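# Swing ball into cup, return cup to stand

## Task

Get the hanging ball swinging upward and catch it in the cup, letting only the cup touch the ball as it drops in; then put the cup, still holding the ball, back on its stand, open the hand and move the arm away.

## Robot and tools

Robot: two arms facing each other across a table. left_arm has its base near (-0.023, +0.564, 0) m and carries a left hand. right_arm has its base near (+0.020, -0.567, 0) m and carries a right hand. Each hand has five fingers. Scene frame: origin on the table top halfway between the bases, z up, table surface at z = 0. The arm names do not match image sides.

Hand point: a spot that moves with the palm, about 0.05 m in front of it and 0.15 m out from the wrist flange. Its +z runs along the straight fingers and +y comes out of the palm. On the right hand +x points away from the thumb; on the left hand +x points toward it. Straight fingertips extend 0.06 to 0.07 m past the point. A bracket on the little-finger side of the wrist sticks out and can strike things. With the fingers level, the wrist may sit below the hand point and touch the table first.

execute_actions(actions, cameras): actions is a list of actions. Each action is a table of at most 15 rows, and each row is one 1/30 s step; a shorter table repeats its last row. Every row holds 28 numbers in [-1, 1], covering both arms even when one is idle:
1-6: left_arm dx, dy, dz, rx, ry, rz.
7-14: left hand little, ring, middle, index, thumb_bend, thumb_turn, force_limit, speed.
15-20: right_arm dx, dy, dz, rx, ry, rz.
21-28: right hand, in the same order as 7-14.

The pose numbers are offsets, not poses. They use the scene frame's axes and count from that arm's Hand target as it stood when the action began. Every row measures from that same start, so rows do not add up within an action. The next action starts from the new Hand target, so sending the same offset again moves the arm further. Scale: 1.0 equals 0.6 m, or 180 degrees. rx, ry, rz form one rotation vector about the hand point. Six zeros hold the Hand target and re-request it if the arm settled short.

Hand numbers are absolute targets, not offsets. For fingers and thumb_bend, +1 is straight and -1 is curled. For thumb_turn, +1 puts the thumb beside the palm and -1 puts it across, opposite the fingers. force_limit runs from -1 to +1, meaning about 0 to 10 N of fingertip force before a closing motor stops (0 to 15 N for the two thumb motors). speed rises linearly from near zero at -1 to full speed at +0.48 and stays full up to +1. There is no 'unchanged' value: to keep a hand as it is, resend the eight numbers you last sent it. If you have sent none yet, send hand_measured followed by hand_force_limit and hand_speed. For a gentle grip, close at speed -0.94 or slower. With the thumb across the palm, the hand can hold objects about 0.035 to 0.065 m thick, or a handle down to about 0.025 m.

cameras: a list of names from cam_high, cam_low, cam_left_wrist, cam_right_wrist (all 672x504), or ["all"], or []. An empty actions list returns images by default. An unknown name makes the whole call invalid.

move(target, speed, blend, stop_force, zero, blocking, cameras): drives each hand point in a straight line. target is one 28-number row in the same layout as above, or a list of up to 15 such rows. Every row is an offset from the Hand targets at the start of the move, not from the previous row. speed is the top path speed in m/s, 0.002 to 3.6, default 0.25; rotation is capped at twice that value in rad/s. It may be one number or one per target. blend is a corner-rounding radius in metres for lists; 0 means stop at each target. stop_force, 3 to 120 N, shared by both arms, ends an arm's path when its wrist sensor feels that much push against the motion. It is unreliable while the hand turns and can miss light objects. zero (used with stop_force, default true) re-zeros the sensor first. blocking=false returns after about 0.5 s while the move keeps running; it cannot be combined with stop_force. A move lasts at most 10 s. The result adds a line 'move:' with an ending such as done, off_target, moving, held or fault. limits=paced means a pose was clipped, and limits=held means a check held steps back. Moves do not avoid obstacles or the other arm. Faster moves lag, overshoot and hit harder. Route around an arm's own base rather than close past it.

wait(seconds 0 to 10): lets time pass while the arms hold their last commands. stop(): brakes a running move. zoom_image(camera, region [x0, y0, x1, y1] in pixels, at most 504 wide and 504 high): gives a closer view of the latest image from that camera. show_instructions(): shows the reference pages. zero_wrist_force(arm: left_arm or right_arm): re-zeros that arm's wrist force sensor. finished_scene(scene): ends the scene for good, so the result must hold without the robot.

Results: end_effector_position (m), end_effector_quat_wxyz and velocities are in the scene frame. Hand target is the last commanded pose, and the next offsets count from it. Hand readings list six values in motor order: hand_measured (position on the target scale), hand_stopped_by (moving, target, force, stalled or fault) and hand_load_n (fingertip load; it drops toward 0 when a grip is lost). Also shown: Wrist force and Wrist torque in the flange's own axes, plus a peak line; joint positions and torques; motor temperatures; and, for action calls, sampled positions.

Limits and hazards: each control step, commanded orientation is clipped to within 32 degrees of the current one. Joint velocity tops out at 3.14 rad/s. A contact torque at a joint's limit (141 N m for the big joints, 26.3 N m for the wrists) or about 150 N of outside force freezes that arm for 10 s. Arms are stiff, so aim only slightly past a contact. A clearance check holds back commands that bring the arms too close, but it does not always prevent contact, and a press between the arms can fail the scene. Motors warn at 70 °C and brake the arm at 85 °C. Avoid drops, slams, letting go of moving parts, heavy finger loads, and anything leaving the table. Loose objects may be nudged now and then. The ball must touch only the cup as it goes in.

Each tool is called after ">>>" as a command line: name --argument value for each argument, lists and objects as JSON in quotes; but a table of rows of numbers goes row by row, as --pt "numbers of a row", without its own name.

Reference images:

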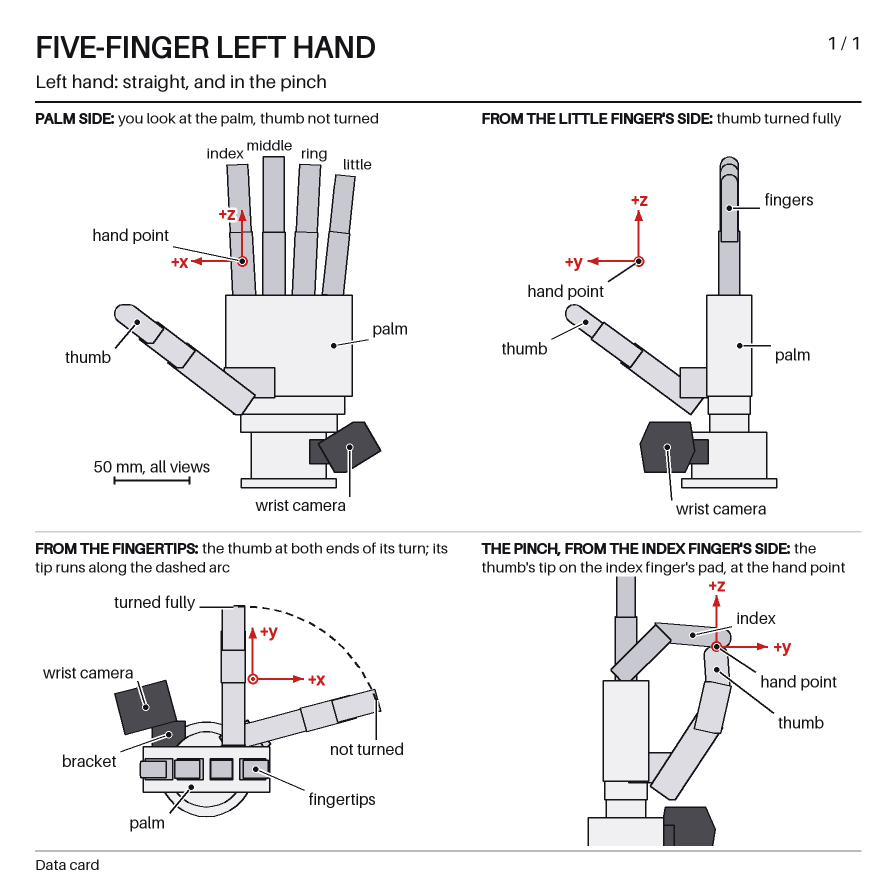

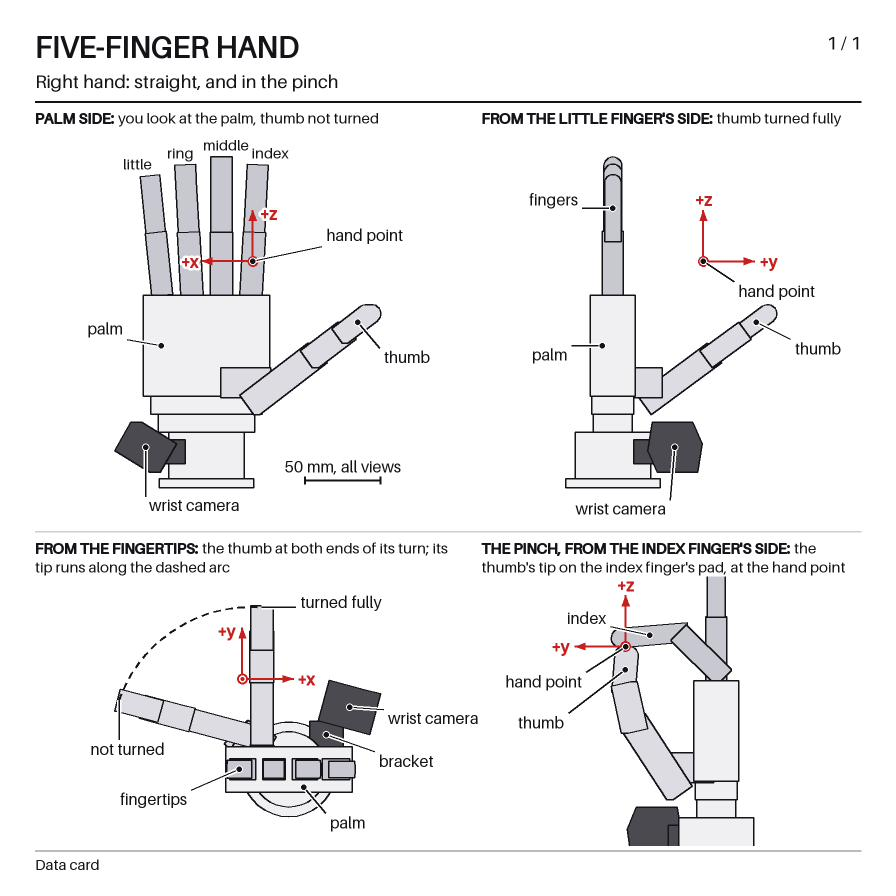

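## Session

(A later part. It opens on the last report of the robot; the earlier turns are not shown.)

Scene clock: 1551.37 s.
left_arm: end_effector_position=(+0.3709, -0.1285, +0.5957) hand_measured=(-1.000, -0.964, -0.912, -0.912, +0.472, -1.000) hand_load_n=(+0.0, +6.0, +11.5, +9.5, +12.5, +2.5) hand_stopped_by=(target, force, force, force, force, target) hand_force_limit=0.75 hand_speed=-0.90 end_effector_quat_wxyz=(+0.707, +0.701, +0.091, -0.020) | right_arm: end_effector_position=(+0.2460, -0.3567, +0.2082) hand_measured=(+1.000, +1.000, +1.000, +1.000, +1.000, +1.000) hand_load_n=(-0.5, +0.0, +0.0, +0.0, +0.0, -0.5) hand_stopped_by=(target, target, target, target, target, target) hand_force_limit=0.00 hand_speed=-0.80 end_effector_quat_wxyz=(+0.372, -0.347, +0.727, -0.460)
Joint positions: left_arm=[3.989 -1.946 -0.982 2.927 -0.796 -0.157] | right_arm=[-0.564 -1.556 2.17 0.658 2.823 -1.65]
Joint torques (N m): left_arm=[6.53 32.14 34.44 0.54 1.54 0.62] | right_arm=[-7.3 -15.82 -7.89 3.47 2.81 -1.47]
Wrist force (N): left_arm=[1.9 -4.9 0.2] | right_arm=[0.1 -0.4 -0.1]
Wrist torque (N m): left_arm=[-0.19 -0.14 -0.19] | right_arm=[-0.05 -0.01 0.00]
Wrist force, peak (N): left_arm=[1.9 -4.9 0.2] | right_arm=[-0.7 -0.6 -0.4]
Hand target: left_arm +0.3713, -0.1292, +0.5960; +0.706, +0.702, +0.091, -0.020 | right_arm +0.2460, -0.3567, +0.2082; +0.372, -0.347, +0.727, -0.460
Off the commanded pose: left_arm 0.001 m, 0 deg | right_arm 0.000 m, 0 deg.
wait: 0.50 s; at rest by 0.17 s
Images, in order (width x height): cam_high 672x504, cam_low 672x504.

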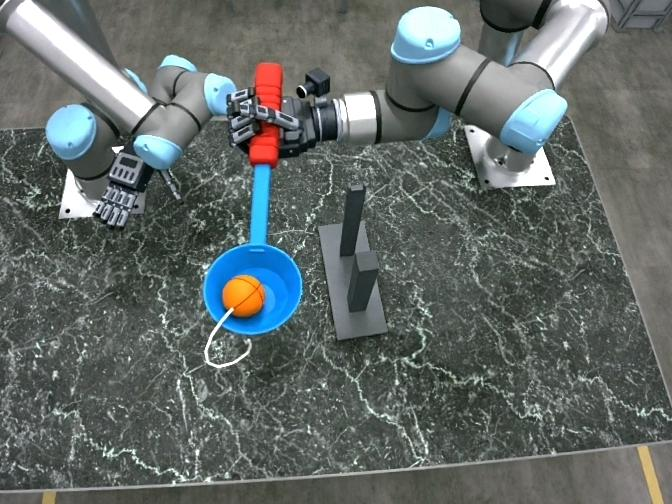

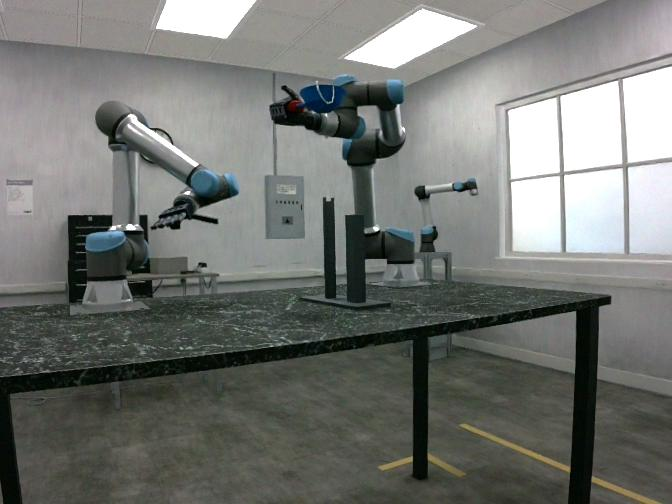

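>>> move --target '[-0.25367,0.251,-0.24333,0,0,0.05722,-1,-1,-1,-1,-1,-1,0.75,-0.9,0,0,0,0,0,0,1,1,1,1,1,1,0,-0.8]' --speed 0.08 --cameras '["cam_high","cam_low"]'

>>> zoom_image --camera "cam_high" --region '[300, 40, 420, 160]'

>>> zoom_image --camera "cam_high" --region '[310, 140, 440, 270]'

>>> zoom_image --camera "cam_low" --region '[290, 130, 450, 290]'

Scene clock: 1574.13 s.
left_arm: end_effector_position=(+0.2190, +0.0214, +0.4501) hand_measured=(-1.000, -0.964, -0.912, -0.912, +0.472, -1.000) hand_load_n=(+0.0, +6.0, +11.0, +9.5, +12.5, +2.5) hand_stopped_by=(target, force, force, force, force, target) hand_force_limit=0.75 hand_speed=-0.90 end_effector_quat_wxyz=(+0.705, +0.691, +0.154, +0.043) | right_arm: end_effector_position=(+0.2460, -0.3567, +0.2082) hand_measured=(+1.000, +1.000, +1.000, +1.000, +1.000, +1.000) hand_load_n=(-0.5, +0.0, +0.0, +0.0, +0.0, -0.5) hand_stopped_by=(target, target, target, target, target, target) hand_force_limit=0.00 hand_speed=-0.80 end_effector_quat_wxyz=(+0.372, -0.347, +0.727, -0.460)
Joint positions: left_arm=[3.921 -1.408 -1.955 3.361 -1.043 -0.156] | right_arm=[-0.564 -1.556 2.17 0.658 2.823 -1.65]
Joint torques (N m): left_arm=[6.68 5.82 31.16 1.08 1.62 -1.31] | right_arm=[-7.55 -16.29 -7.27 3.52 2.92 -1.53]
Wrist force (N): left_arm=[1.9 -4.2 0.0] | right_arm=[-0.1 -0.4 -0.3]
Wrist torque (N m): left_arm=[-0.16 -0.17 -0.16] | right_arm=[-0.03 0.02 -0.01]
Wrist force, peak (N): left_arm=[1.8 -5.4 0.2] | right_arm=[0.0 -0.7 -0.6]
Hand target: left_arm +0.2191, +0.0214, +0.4500; +0.705, +0.691, +0.154, +0.043 | right_arm +0.2460, -0.3567, +0.2082; +0.372, -0.347, +0.727, -0.460
Off the commanded pose: left_arm 0.000 m, 0 deg | right_arm 0.000 m, 0 deg.
move: done
Images, in order (width x height): cam_high 672x504, cam_low 672x504.

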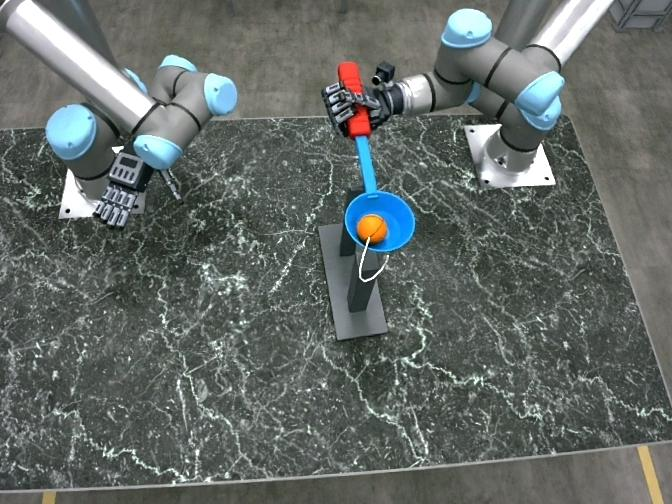

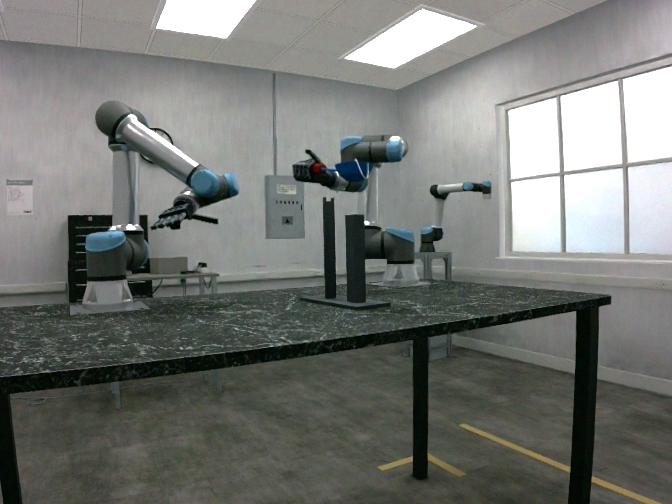

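Scaled by 4.200 from the camera's 672x504 image, which has a finer 960x720 frame.

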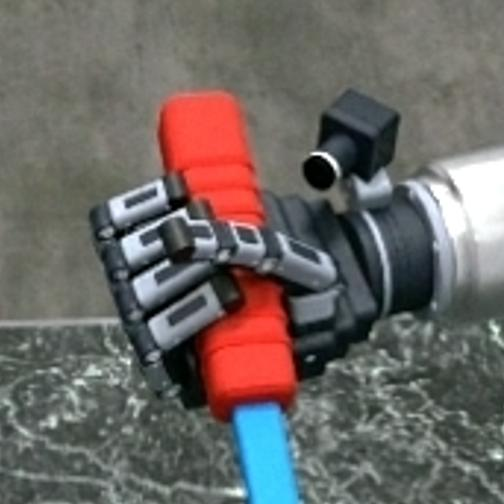

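Scaled by 3.877 from the camera's 672x504 image, which has a finer 960x720 frame.

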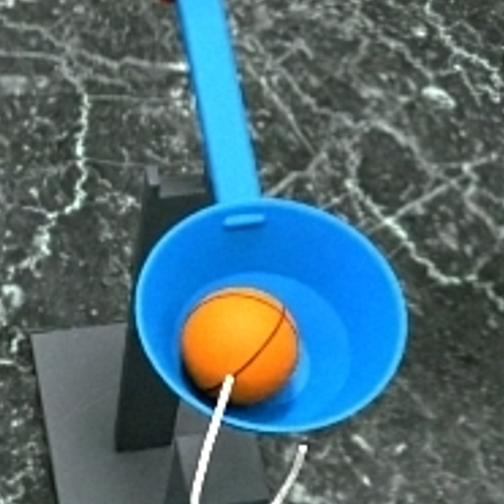

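Scaled by 3.150 from the camera's 672x504 image, which has a finer 960x720 frame.

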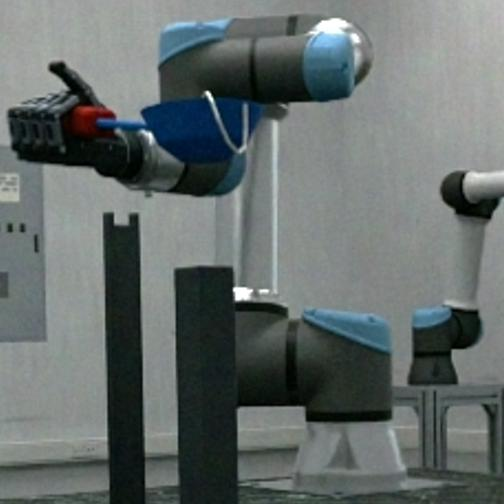

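>>> zoom_image --camera "cam_low" --region '[310, 140, 380, 190]'

>>> zoom_image --camera "cam_high" --region '[335, 180, 425, 260]'

Scaled by 7.200 from the camera's 672x504 image, which has a finer 960x720 frame.

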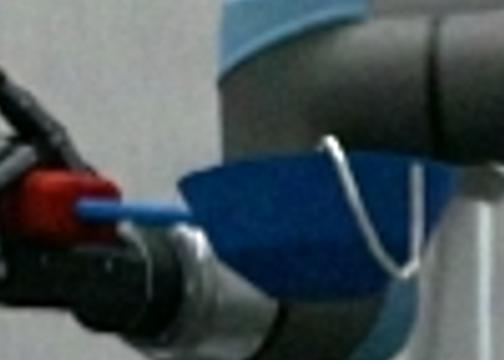

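Scaled by 5.600 from the camera's 672x504 image, which has a finer 960x720 frame.

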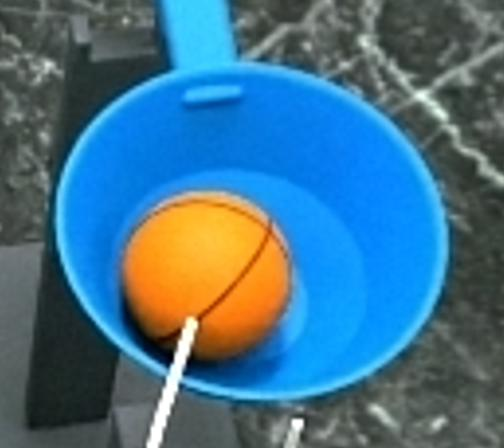

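>>> move --target '[0.0025,-0.00333,-0.09167,0,0.00917,0,-1,-1,-1,-1,-1,-1,0.75,-0.9,0,0,0,0,0,0,1,1,1,1,1,1,0,-0.8]' --speed 0.05 --cameras '["cam_high","cam_low"]'

>>> zoom_image --camera "cam_high" --region '[310, 60, 430, 180]'

>>> zoom_image --camera "cam_high" --region '[320, 170, 430, 280]'

>>> zoom_image --camera "cam_low" --region '[300, 150, 410, 260]'

Scene clock: 1668.90 s.
left_arm: end_effector_position=(+0.2206, +0.0194, +0.3948) hand_measured=(-1.000, -0.964, -0.912, -0.912, +0.472, -1.000) hand_load_n=(+0.0, +6.5, +11.0, +9.5, +12.5, +2.5) hand_stopped_by=(target, force, force, force, force, target) hand_force_limit=0.75 hand_speed=-0.90 end_effector_quat_wxyz=(+0.703, +0.692, +0.164, +0.033) | right_arm: end_effector_position=(+0.2460, -0.3567, +0.2082) hand_measured=(+1.000, +1.000, +1.000, +1.000, +1.000, +1.000) hand_load_n=(+0.0, +0.0, -0.5, +0.0, +0.5, -0.5) hand_stopped_by=(target, target, target, target, target, target) hand_force_limit=0.00 hand_speed=-0.80 end_effector_quat_wxyz=(+0.372, -0.347, +0.727, -0.460)
Joint positions: left_arm=[3.916 -1.454 -2.055 3.497 -1.047 -0.179] | right_arm=[-0.564 -1.556 2.17 0.658 2.823 -1.65]
Joint torques (N m): left_arm=[-4.62 30.84 34.26 0.78 -0.9 1.09] | right_arm=[-7.09 -15.75 -8.19 3.48 2.95 -1.56]
Wrist force (N): left_arm=[2.2 -4.3 0.0] | right_arm=[0.0 -0.3 -0.2]
Wrist torque (N m): left_arm=[-0.17 -0.19 -0.09] | right_arm=[-0.03 0.01 0.00]
Wrist force, peak (N): left_arm=[2.2 -5.4 0.2] | right_arm=[-0.3 -0.7 -0.5]
Hand target: left_arm +0.2206, +0.0194, +0.3950; +0.703, +0.692, +0.164, +0.033 | right_arm +0.2460, -0.3567, +0.2082; +0.372, -0.347, +0.727, -0.460
Off the commanded pose: left_arm 0.000 m, 0 deg | right_arm 0.000 m, 0 deg.
move: done
Images, in order (width x height): cam_high 672x504, cam_low 672x504.

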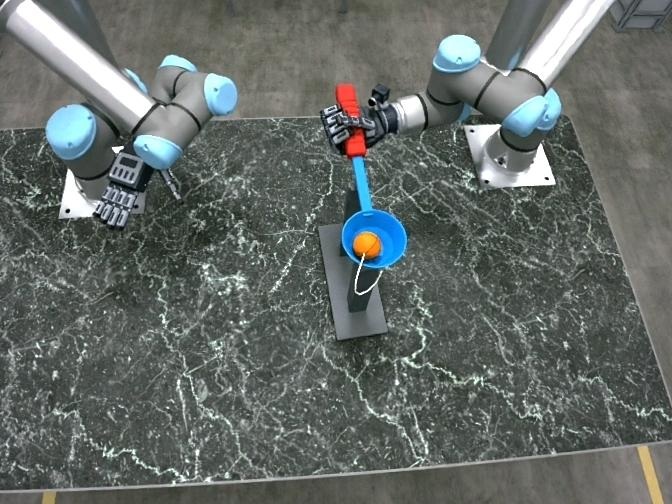

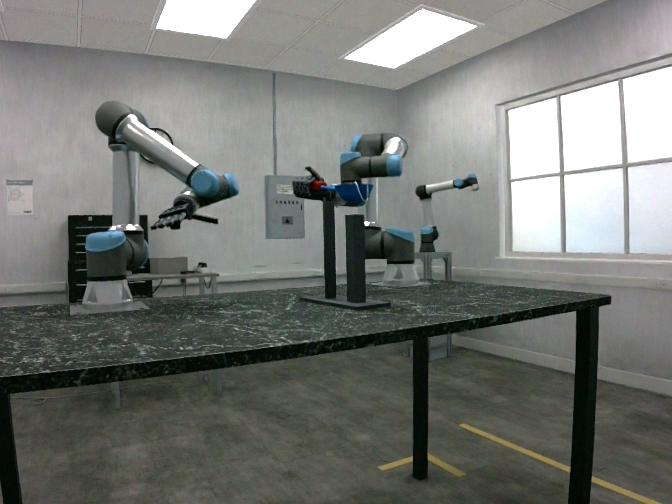

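Scaled by 4.200 from the camera's 672x504 image, which has a finer 960x720 frame.

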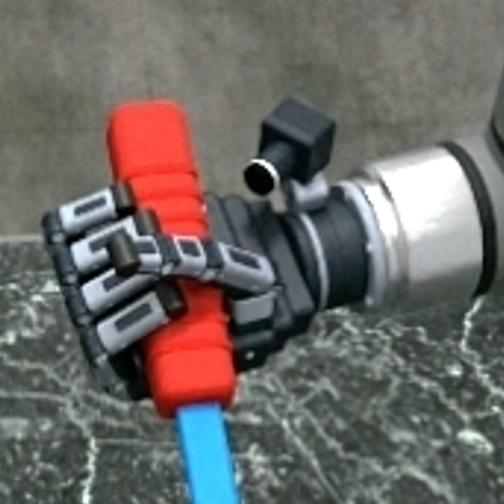

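Scaled by 4.582 from the camera's 672x504 image, which has a finer 960x720 frame.

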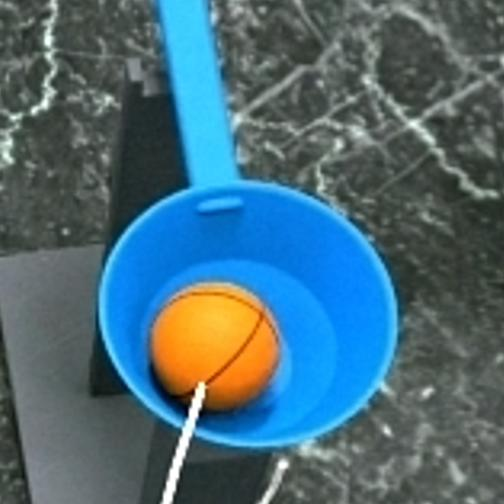

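Scaled by 4.582 from the camera's 672x504 image, which has a finer 960x720 frame.

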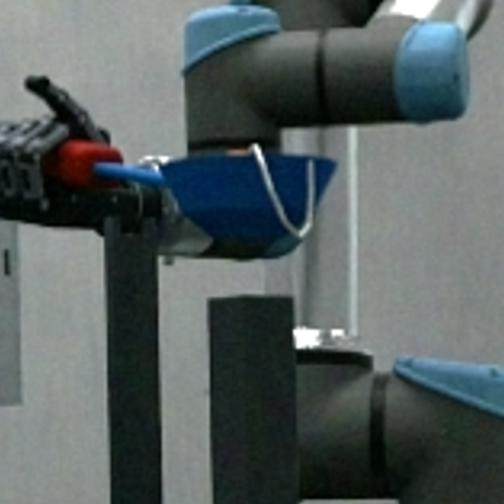

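>>> move --target '[0.0125,-0.00617,-0.025,0,0,0.00417,-1,-1,-1,-1,-1,-1,0.75,-0.9,0,0,0,0,0,0,1,1,1,1,1,1,0,-0.8]' --speed 0.03 --cameras '["cam_high","cam_low"]'

>>> zoom_image --camera "cam_high" --region '[310, 70, 430, 190]'

>>> zoom_image --camera "cam_high" --region '[320, 170, 430, 280]'

>>> zoom_image --camera "cam_high" --region '[335, 175, 385, 225]'

>>> zoom_image --camera "cam_low" --region '[300, 170, 390, 260]'

Scene clock: 1729.87 s.
left_arm: end_effector_position=(+0.2281, +0.0157, +0.3798) hand_measured=(-1.000, -0.964, -0.912, -0.912, +0.472, -1.000) hand_load_n=(+0.0, +6.0, +11.0, +9.5, +12.5, +2.5) hand_stopped_by=(target, force, force, force, force, target) hand_force_limit=0.75 hand_speed=-0.90 end_effector_quat_wxyz=(+0.702, +0.691, +0.169, +0.038) | right_arm: end_effector_position=(+0.2460, -0.3567, +0.2082) hand_measured=(+1.000, +1.000, +1.000, +1.000, +1.000, +1.000) hand_load_n=(+0.0, +0.0, +0.0, +0.0, +0.0, -0.5) hand_stopped_by=(target, target, target, target, target, target) hand_force_limit=0.00 hand_speed=-0.80 end_effector_quat_wxyz=(+0.372, -0.347, +0.727, -0.460)
Joint positions: left_arm=[3.914 -1.487 -2.068 3.543 -1.062 -0.179] | right_arm=[-0.564 -1.556 2.17 0.658 2.823 -1.65]
Joint torques (N m): left_arm=[-5.42 31.37 25.33 0.89 1.33 -1.56] | right_arm=[-6.83 -16.12 -7.51 3.6 2.9 -1.6]
Wrist force (N): left_arm=[1.7 -4.4 0.1] | right_arm=[-0.1 -0.4 -0.4]
Wrist torque (N m): left_arm=[-0.18 -0.12 -0.11] | right_arm=[-0.03 0.03 -0.01]
Wrist force, peak (N): left_arm=[1.8 -5.2 0.2] | right_arm=[-0.3 -0.7 -0.5]
Hand target: left_arm +0.2281, +0.0157, +0.3800; +0.702, +0.690, +0.168, +0.038 | right_arm +0.2460, -0.3567, +0.2082; +0.372, -0.347, +0.727, -0.460
Off the commanded pose: left_arm 0.000 m, 0 deg | right_arm 0.000 m, 0 deg.
move: done
Images, in order (width x height): cam_high 672x504, cam_low 672x504.

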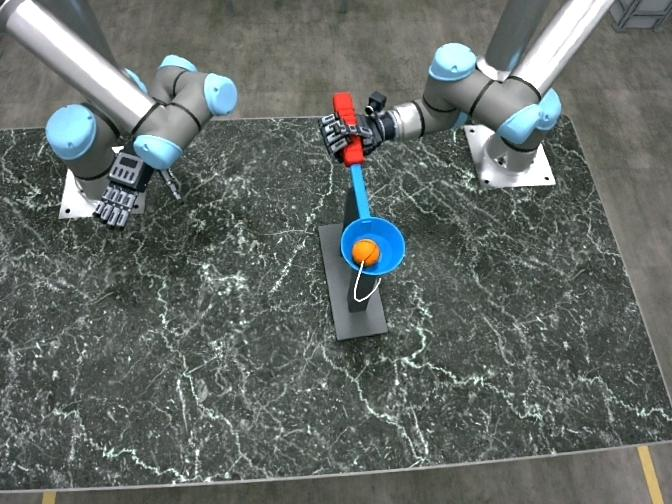

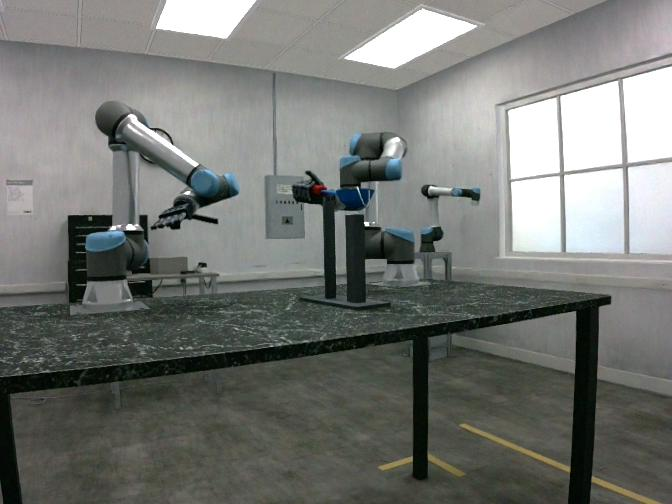

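Scaled by 4.200 from the camera's 672x504 image, which has a finer 960x720 frame.

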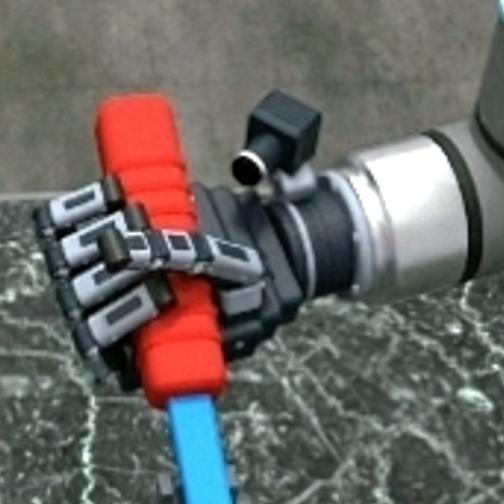

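Scaled by 4.582 from the camera's 672x504 image, which has a finer 960x720 frame.

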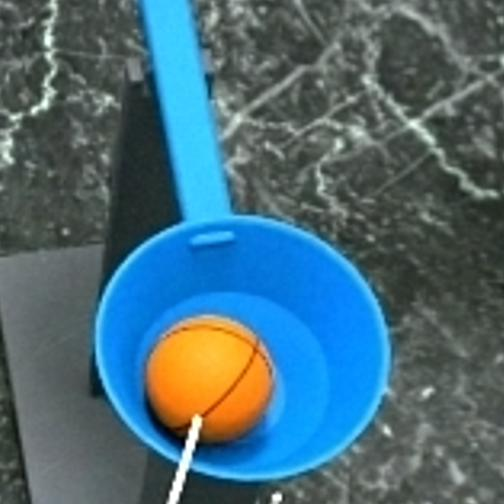

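Scaled by 10.080 from the camera's 672x504 image, which has a finer 960x720 frame.

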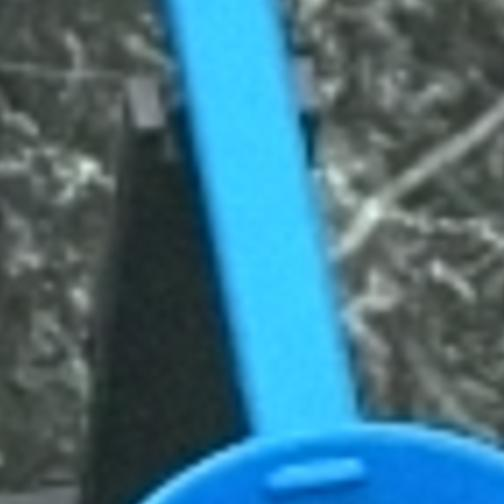

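Scaled by 5.600 from the camera's 672x504 image, which has a finer 960x720 frame.

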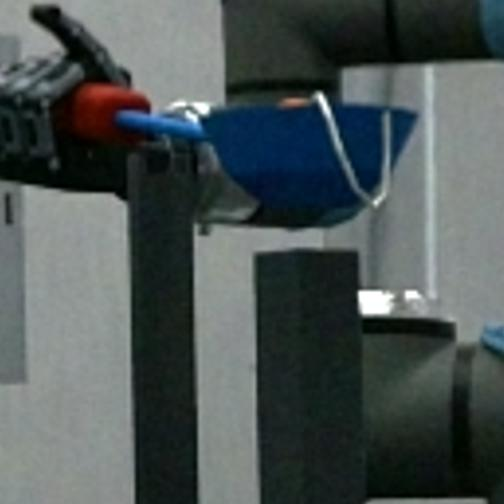

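>>> move --target '[0.0015,-0.0005,-0.02,0,0,0,-1,-1,-1,-1,-1,-1,0.75,-0.9,0,0,0,0,0,0,1,1,1,1,1,1,0,-0.8]' --speed 0.02 --cameras '["cam_high","cam_low"]'

>>> zoom_image --camera "cam_high" --region '[335, 175, 385, 225]'

>>> zoom_image --camera "cam_high" --region '[320, 180, 430, 290]'

>>> zoom_image --camera "cam_low" --region '[300, 170, 390, 260]'

Scene clock: 1761.93 s.
left_arm: end_effector_position=(+0.2290, +0.0154, +0.3678) hand_measured=(-1.000, -0.964, -0.912, -0.912, +0.472, -1.000) hand_load_n=(+0.0, +6.0, +11.0, +9.5, +12.5, +2.5) hand_stopped_by=(target, force, force, force, force, target) hand_force_limit=0.75 hand_speed=-0.90 end_effector_quat_wxyz=(+0.702, +0.690, +0.168, +0.038) end_effector_velocity=(+0.000, +0.000, +0.000) end_effector_angular_velocity=(+0.002, +0.002, +0.000) | right_arm: end_effector_position=(+0.2460, -0.3567, +0.2082) hand_measured=(+1.000, +1.000, +1.000, +1.000, +1.000, +1.000) hand_load_n=(+0.0, +0.0, +0.0, +0.0, +0.0, -0.5) hand_stopped_by=(target, target, target, target, target, target) hand_force_limit=0.00 hand_speed=-0.80 end_effector_quat_wxyz=(+0.372, -0.347, +0.727, -0.460)
Joint positions: left_arm=[3.916 -1.502 -2.088 3.578 -1.061 -0.18] | right_arm=[-0.564 -1.556 2.17 0.658 2.823 -1.65]
Joint velocities: left_arm=[0 0.001 0.001 -0.005 0 0] | right_arm=[within noise]
Joint torques (N m): left_arm=[6.02 26.68 27.02 0.92 1.22 0.33] | right_arm=[-7.75 -16.51 -7.46 3.58 3.01 -1.54]
Wrist force (N): left_arm=[1.9 -4.1 0.0] | right_arm=[-0.1 -0.2 -0.4]
Wrist torque (N m): left_arm=[-0.13 -0.15 -0.10] | right_arm=[0.00 0.03 -0.01]
Wrist force, peak (N): left_arm=[1.9 -5.3 0.3] | right_arm=[0.0 -0.7 -0.5]
Hand target: left_arm +0.2290, +0.0154, +0.3680; +0.702, +0.690, +0.168, +0.038 | right_arm +0.2460, -0.3567, +0.2082; +0.372, -0.347, +0.727, -0.460
Off the commanded pose: left_arm 0.000 m, 0 deg | right_arm 0.000 m, 0 deg.
move: done
Images, in order (width x height): cam_high 672x504, cam_low 672x504.

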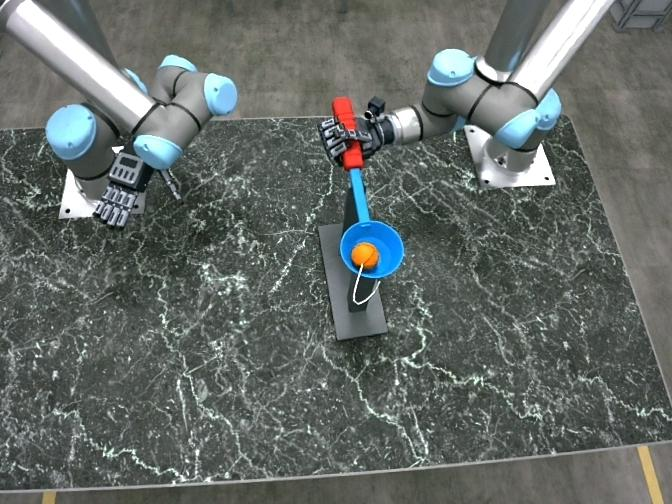

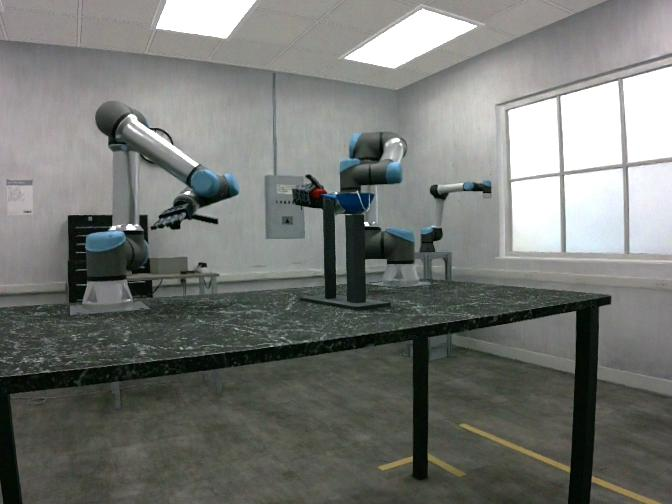

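Scaled by 10.080 from the camera's 672x504 image, which has a finer 960x720 frame.

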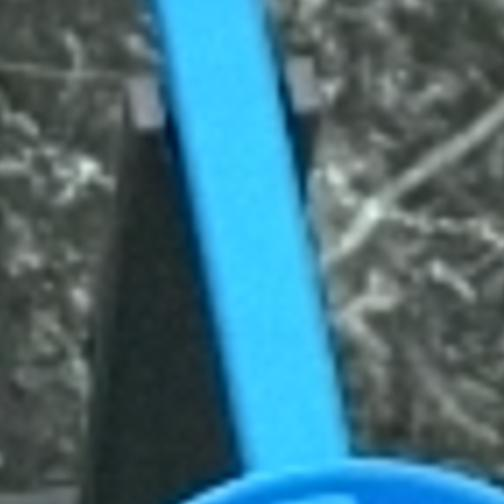

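Scaled by 4.582 from the camera's 672x504 image, which has a finer 960x720 frame.

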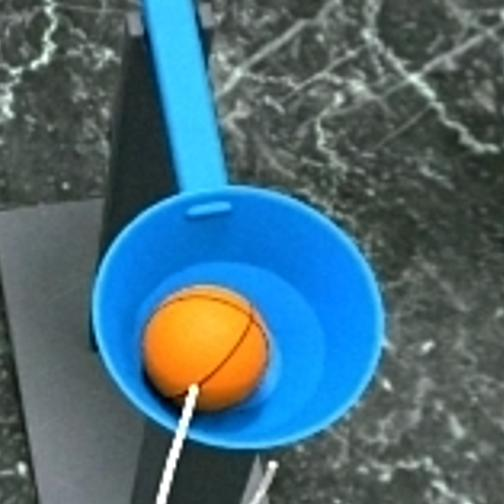

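Scaled by 5.600 from the camera's 672x504 image, which has a finer 960x720 frame.

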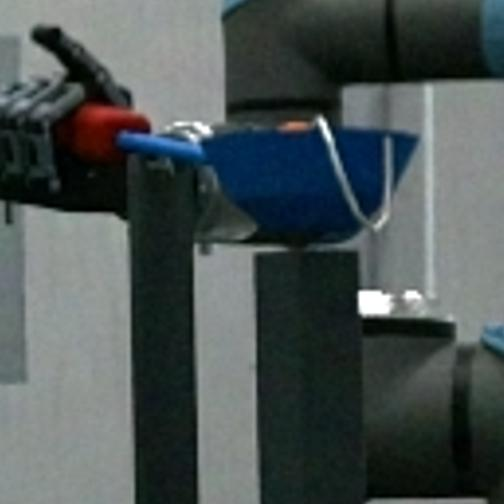

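>>> move --target '[0,0,-0.025,0,0,0,-1,-1,-1,-1,-1,-1,0.75,-0.9,0,0,0,0,0,0,1,1,1,1,1,1,0,-0.8]' --speed 0.006 --stop_force 3 --cameras '["cam_high","cam_low"]'

>>> zoom_image --camera "cam_high" --region '[335, 175, 385, 225]'

>>> zoom_image --camera "cam_high" --region '[320, 180, 430, 290]'

>>> zoom_image --camera "cam_low" --region '[300, 170, 390, 260]'

Scene clock: 1778.40 s.
left_arm: end_effector_position=(+0.2290, +0.0154, +0.3561) hand_measured=(-1.000, -0.964, -0.912, -0.912, +0.472, -1.000) hand_load_n=(+0.0, +4.5, +11.0, +9.0, +12.5, +2.5) hand_stopped_by=(target, force, force, force, force, target) hand_force_limit=0.75 hand_speed=-0.90 end_effector_quat_wxyz=(+0.703, +0.690, +0.168, +0.038) | right_arm: end_effector_position=(+0.2460, -0.3567, +0.2082) hand_measured=(+1.000, +1.000, +1.000, +1.000, +1.000, +1.000) hand_load_n=(+0.0, +0.0, +0.0, -0.5, +0.0, +0.0) hand_stopped_by=(target, target, target, target, target, target) hand_force_limit=0.00 hand_speed=-0.80 end_effector_quat_wxyz=(+0.372, -0.347, +0.727, -0.460)
Joint positions: left_arm=[3.916 -1.516 -2.108 3.613 -1.061 -0.179] | right_arm=[-0.564 -1.556 2.17 0.658 2.823 -1.65]
Joint torques (N m): left_arm=[-5.63 32.6 30.46 0.77 -1.23 1.64] | right_arm=[-6.7 -15.85 -8.25 3.49 2.94 -1.53]
Wrist force (N): left_arm=[2.2 -1.7 -0.1] | right_arm=[-0.2 -0.4 -0.3]
Wrist torque (N m): left_arm=[-0.06 -0.16 0.21] | right_arm=[-0.03 0.04 -0.01]
Wrist force, peak (N): left_arm=[2.1 -5.1 0.4] | right_arm=[-0.1 -0.8 -0.5]
Hand target: left_arm +0.2290, +0.0154, +0.3561; +0.703, +0.690, +0.168, +0.038 (not the last commanded pose) | right_arm +0.2460, -0.3567, +0.2082; +0.372, -0.347, +0.727, -0.460
Off the commanded pose: left_arm 0.003 m, 0 deg | right_arm 0.000 m, 0 deg.
move: contact (left_arm)
Images, in order (width x height): cam_high 672x504, cam_low 672x504.

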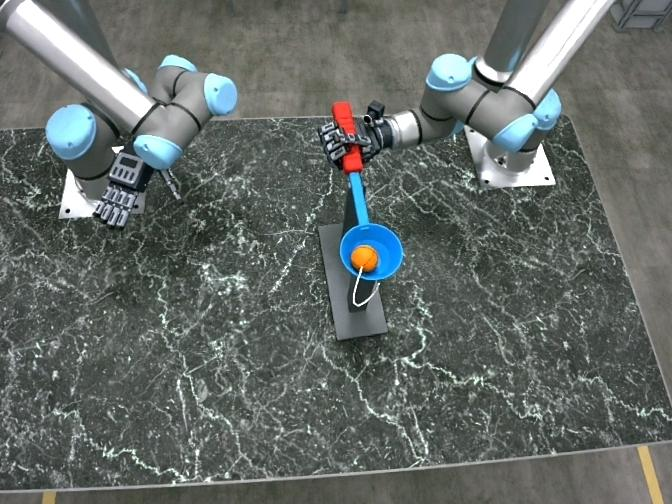

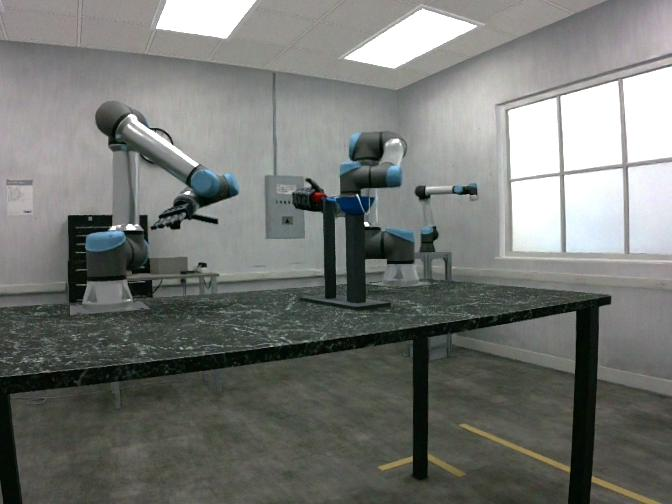

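Scaled by 10.080 from the camera's 672x504 image, which has a finer 960x720 frame.

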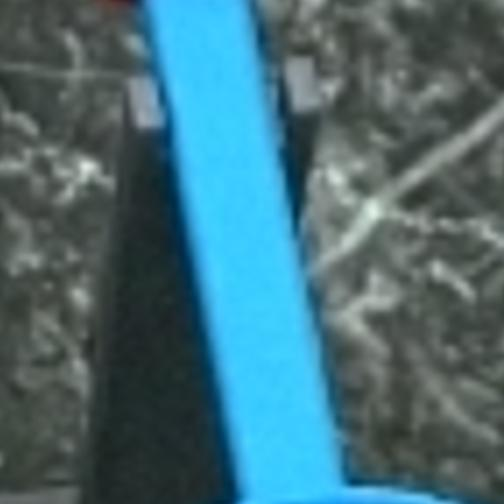

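Scaled by 4.582 from the camera's 672x504 image, which has a finer 960x720 frame.

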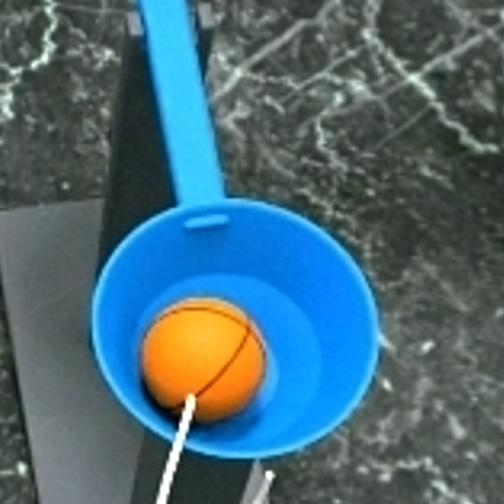

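Scaled by 5.600 from the camera's 672x504 image, which has a finer 960x720 frame.

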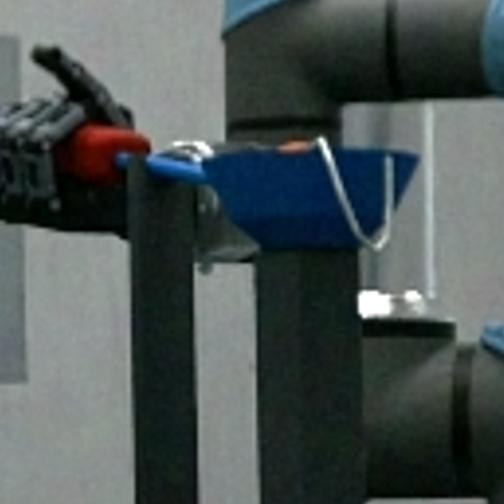

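>>> zoom_image --camera "cam_low" --region '[310, 185, 345, 215]'

>>> zoom_image --camera "cam_low" --region '[335, 185, 380, 225]'

>>> zoom_image --camera "cam_high" --region '[342, 175, 372, 200]'

Scaled by 14.400 from the camera's 672x504 image, which has a finer 960x720 frame.

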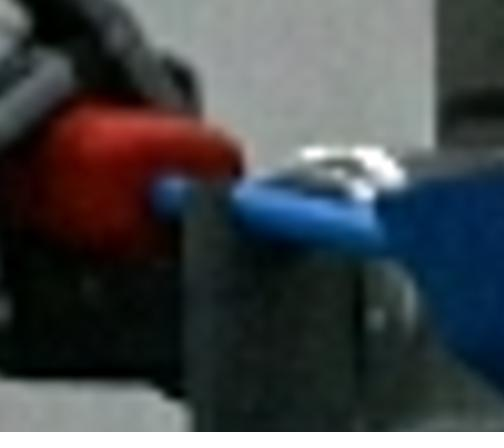

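Scaled by 11.200 from the camera's 672x504 image, which has a finer 960x720 frame.

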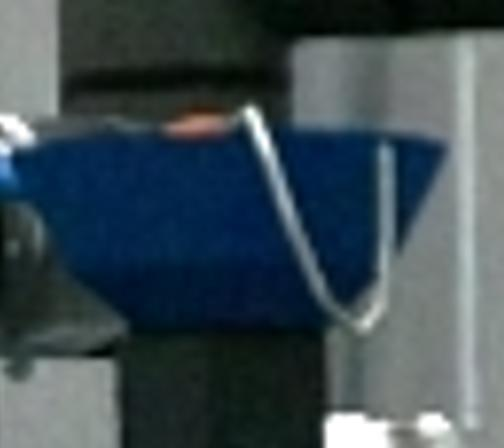

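Scaled by 16.800 from the camera's 672x504 image, which has a finer 960x720 frame.

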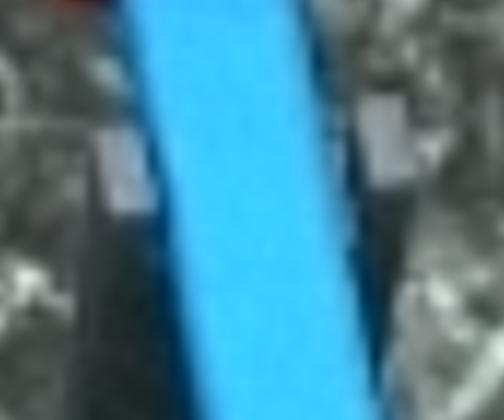

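>>> move --target '[0,0.0008,-0.0008,0,0,0,-1,-1,-1,-1,-1,-1,0.75,-0.9,0,0,0,0,0,0,1,1,1,1,1,1,0,-0.8]' --speed 0.004 --cameras '["cam_high"]'

>>> zoom_image --camera "cam_high" --region '[310, 80, 410, 180]'

>>> wait --seconds 0.3

>>> wait --seconds 0.3

Scene clock: 1802.73 s.
left_arm: end_effector_position=(+0.2290, +0.0159, +0.3557) hand_measured=(-1.000, -0.964, -0.912, -0.912, +0.472, -1.000) hand_load_n=(+0.0, +4.0, +11.0, +9.5, +12.5, +2.0) hand_stopped_by=(target, force, force, force, force, target) hand_force_limit=0.75 hand_speed=-0.90 end_effector_quat_wxyz=(+0.703, +0.690, +0.168, +0.038) | right_arm: end_effector_position=(+0.2460, -0.3567, +0.2082) hand_measured=(+1.000, +1.000, +1.000, +1.000, +1.000, +1.000) hand_load_n=(+0.0, +0.0, +0.0, +0.0, +0.0, -0.5) hand_stopped_by=(target, target, target, target, target, target) hand_force_limit=0.00 hand_speed=-0.80 end_effector_quat_wxyz=(+0.372, -0.347, +0.727, -0.460)
Joint positions: left_arm=[3.917 -1.516 -2.11 3.614 -1.06 -0.179] | right_arm=[-0.564 -1.556 2.17 0.658 2.823 -1.65]
Joint torques (N m): left_arm=[7.77 29.31 9.37 2.1 1.18 1.13] | right_arm=[-7.44 -15.68 -8.07 3.52 3.02 -1.56]
Wrist force (N): left_arm=[-0.1 1.2 0.5] | right_arm=[0.0 -0.3 -0.3]
Wrist torque (N m): left_arm=[0.19 -0.11 0.15] | right_arm=[-0.03 0.01 0.00]
Wrist force, peak (N): left_arm=[2.2 -2.9 0.5] | right_arm=[-0.3 -0.4 -0.6]
Hand target: left_arm +0.2290, +0.0159, +0.3557; +0.703, +0.690, +0.168, +0.038 | right_arm +0.2460, -0.3567, +0.2082; +0.372, -0.347, +0.727, -0.460
Off the commanded pose: left_arm 0.000 m, 0 deg | right_arm 0.000 m, 0 deg.
move: done
Images, in order (width x height): cam_high 672x504.

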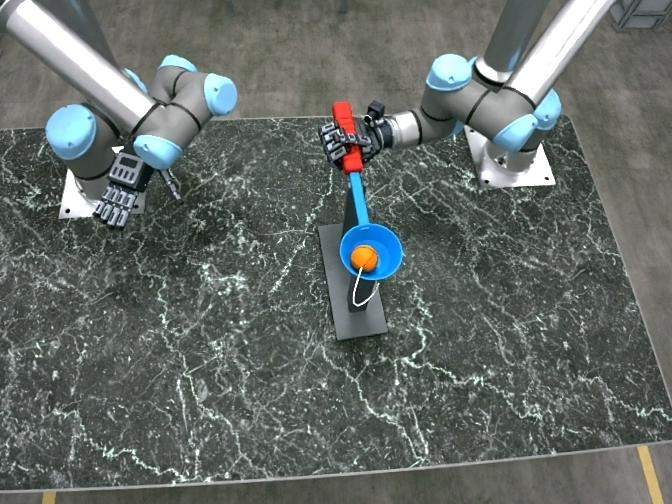

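Scaled by 5.040 from the camera's 672x504 image, which has a finer 960x720 frame.

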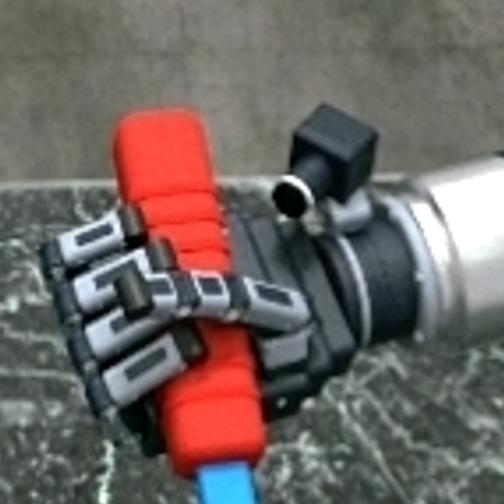

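Scene clock: 1803.03 s.
left_arm: end_effector_position=(+0.2290, +0.0159, +0.3557) hand_measured=(-1.000, -0.964, -0.912, -0.912, +0.472, -1.000) hand_load_n=(+0.0, +4.0, +11.0, +9.5, +12.5, +2.5) hand_stopped_by=(target, force, force, force, force, target) hand_force_limit=0.75 hand_speed=-0.90 end_effector_quat_wxyz=(+0.703, +0.690, +0.168, +0.038) | right_arm: end_effector_position=(+0.2460, -0.3567, +0.2082) hand_measured=(+1.000, +1.000, +1.000, +1.000, +1.000, +1.000) hand_load_n=(+0.0, +0.0, +0.0, +0.0, +0.0, -0.5) hand_stopped_by=(target, target, target, target, target, target) hand_force_limit=0.00 hand_speed=-0.80 end_effector_quat_wxyz=(+0.372, -0.347, +0.727, -0.460)
Joint positions: left_arm=[3.917 -1.516 -2.11 3.614 -1.06 -0.179] | right_arm=[-0.564 -1.556 2.17 0.658 2.823 -1.65]
Joint torques (N m): left_arm=[6.57 26.38 11.17 0.95 0.37 1.36] | right_arm=[-7.15 -15.78 -7.9 3.44 2.9 -1.48]
Wrist force (N): left_arm=[-0.3 1.4 0.5] | right_arm=[-0.2 0.0 -0.2]
Wrist torque (N m): left_arm=[0.21 -0.09 0.14] | right_arm=[0.01 0.03 -0.01]
Wrist force, peak (N): left_arm=[-0.5 3.2 0.2] | right_arm=[-0.1 -0.5 -0.5]
Hand target: left_arm +0.2290, +0.0159, +0.3557; +0.703, +0.690, +0.168, +0.038 | right_arm +0.2460, -0.3567, +0.2082; +0.372, -0.347, +0.727, -0.460
Off the commanded pose: left_arm 0.000 m, 0 deg | right_arm 0.000 m, 0 deg.
wait: 0.30 s; at rest by 0.17 s

Scene clock: 1803.33 s.
left_arm: end_effector_position=(+0.2290, +0.0159, +0.3557) hand_measured=(-1.000, -0.964, -0.912, -0.912, +0.472, -1.000) hand_load_n=(+0.0, +4.0, +11.5, +9.5, +12.5, +2.5) hand_stopped_by=(target, force, force, force, force, target) hand_force_limit=0.75 hand_speed=-0.90 end_effector_quat_wxyz=(+0.703, +0.690, +0.168, +0.038) | right_arm: end_effector_position=(+0.2460, -0.3567, +0.2082) hand_measured=(+1.000, +1.000, +1.000, +1.000, +1.000, +1.000) hand_load_n=(+0.0, +0.0, +0.0, +0.0, +0.0, -0.5) hand_stopped_by=(target, target, target, target, target, target) hand_force_limit=0.00 hand_speed=-0.80 end_effector_quat_wxyz=(+0.372, -0.347, +0.727, -0.460)
Joint positions: left_arm=[3.917 -1.516 -2.11 3.614 -1.06 -0.179] | right_arm=[-0.564 -1.556 2.17 0.658 2.823 -1.65]
Joint torques (N m): left_arm=[6.51 22.77 12.6 0.08 -0.39 1.48] | right_arm=[-7.77 -15.88 -7.12 3.49 2.81 -1.59]
Wrist force (N): left_arm=[-0.3 1.4 0.5] | right_arm=[0.1 -0.3 -0.2]
Wrist torque (N m): left_arm=[0.21 -0.08 0.14] | right_arm=[-0.02 -0.01 0.00]
Wrist force, peak (N): left_arm=[-0.5 3.3 0.1] | right_arm=[-0.4 -0.5 -0.2]
Hand target: left_arm +0.2290, +0.0159, +0.3557; +0.703, +0.690, +0.168, +0.038 | right_arm +0.2460, -0.3567, +0.2082; +0.372, -0.347, +0.727, -0.460
Off the commanded pose: left_arm 0.000 m, 0 deg | right_arm 0.000 m, 0 deg.
wait: 0.30 s; at rest by 0.17 s


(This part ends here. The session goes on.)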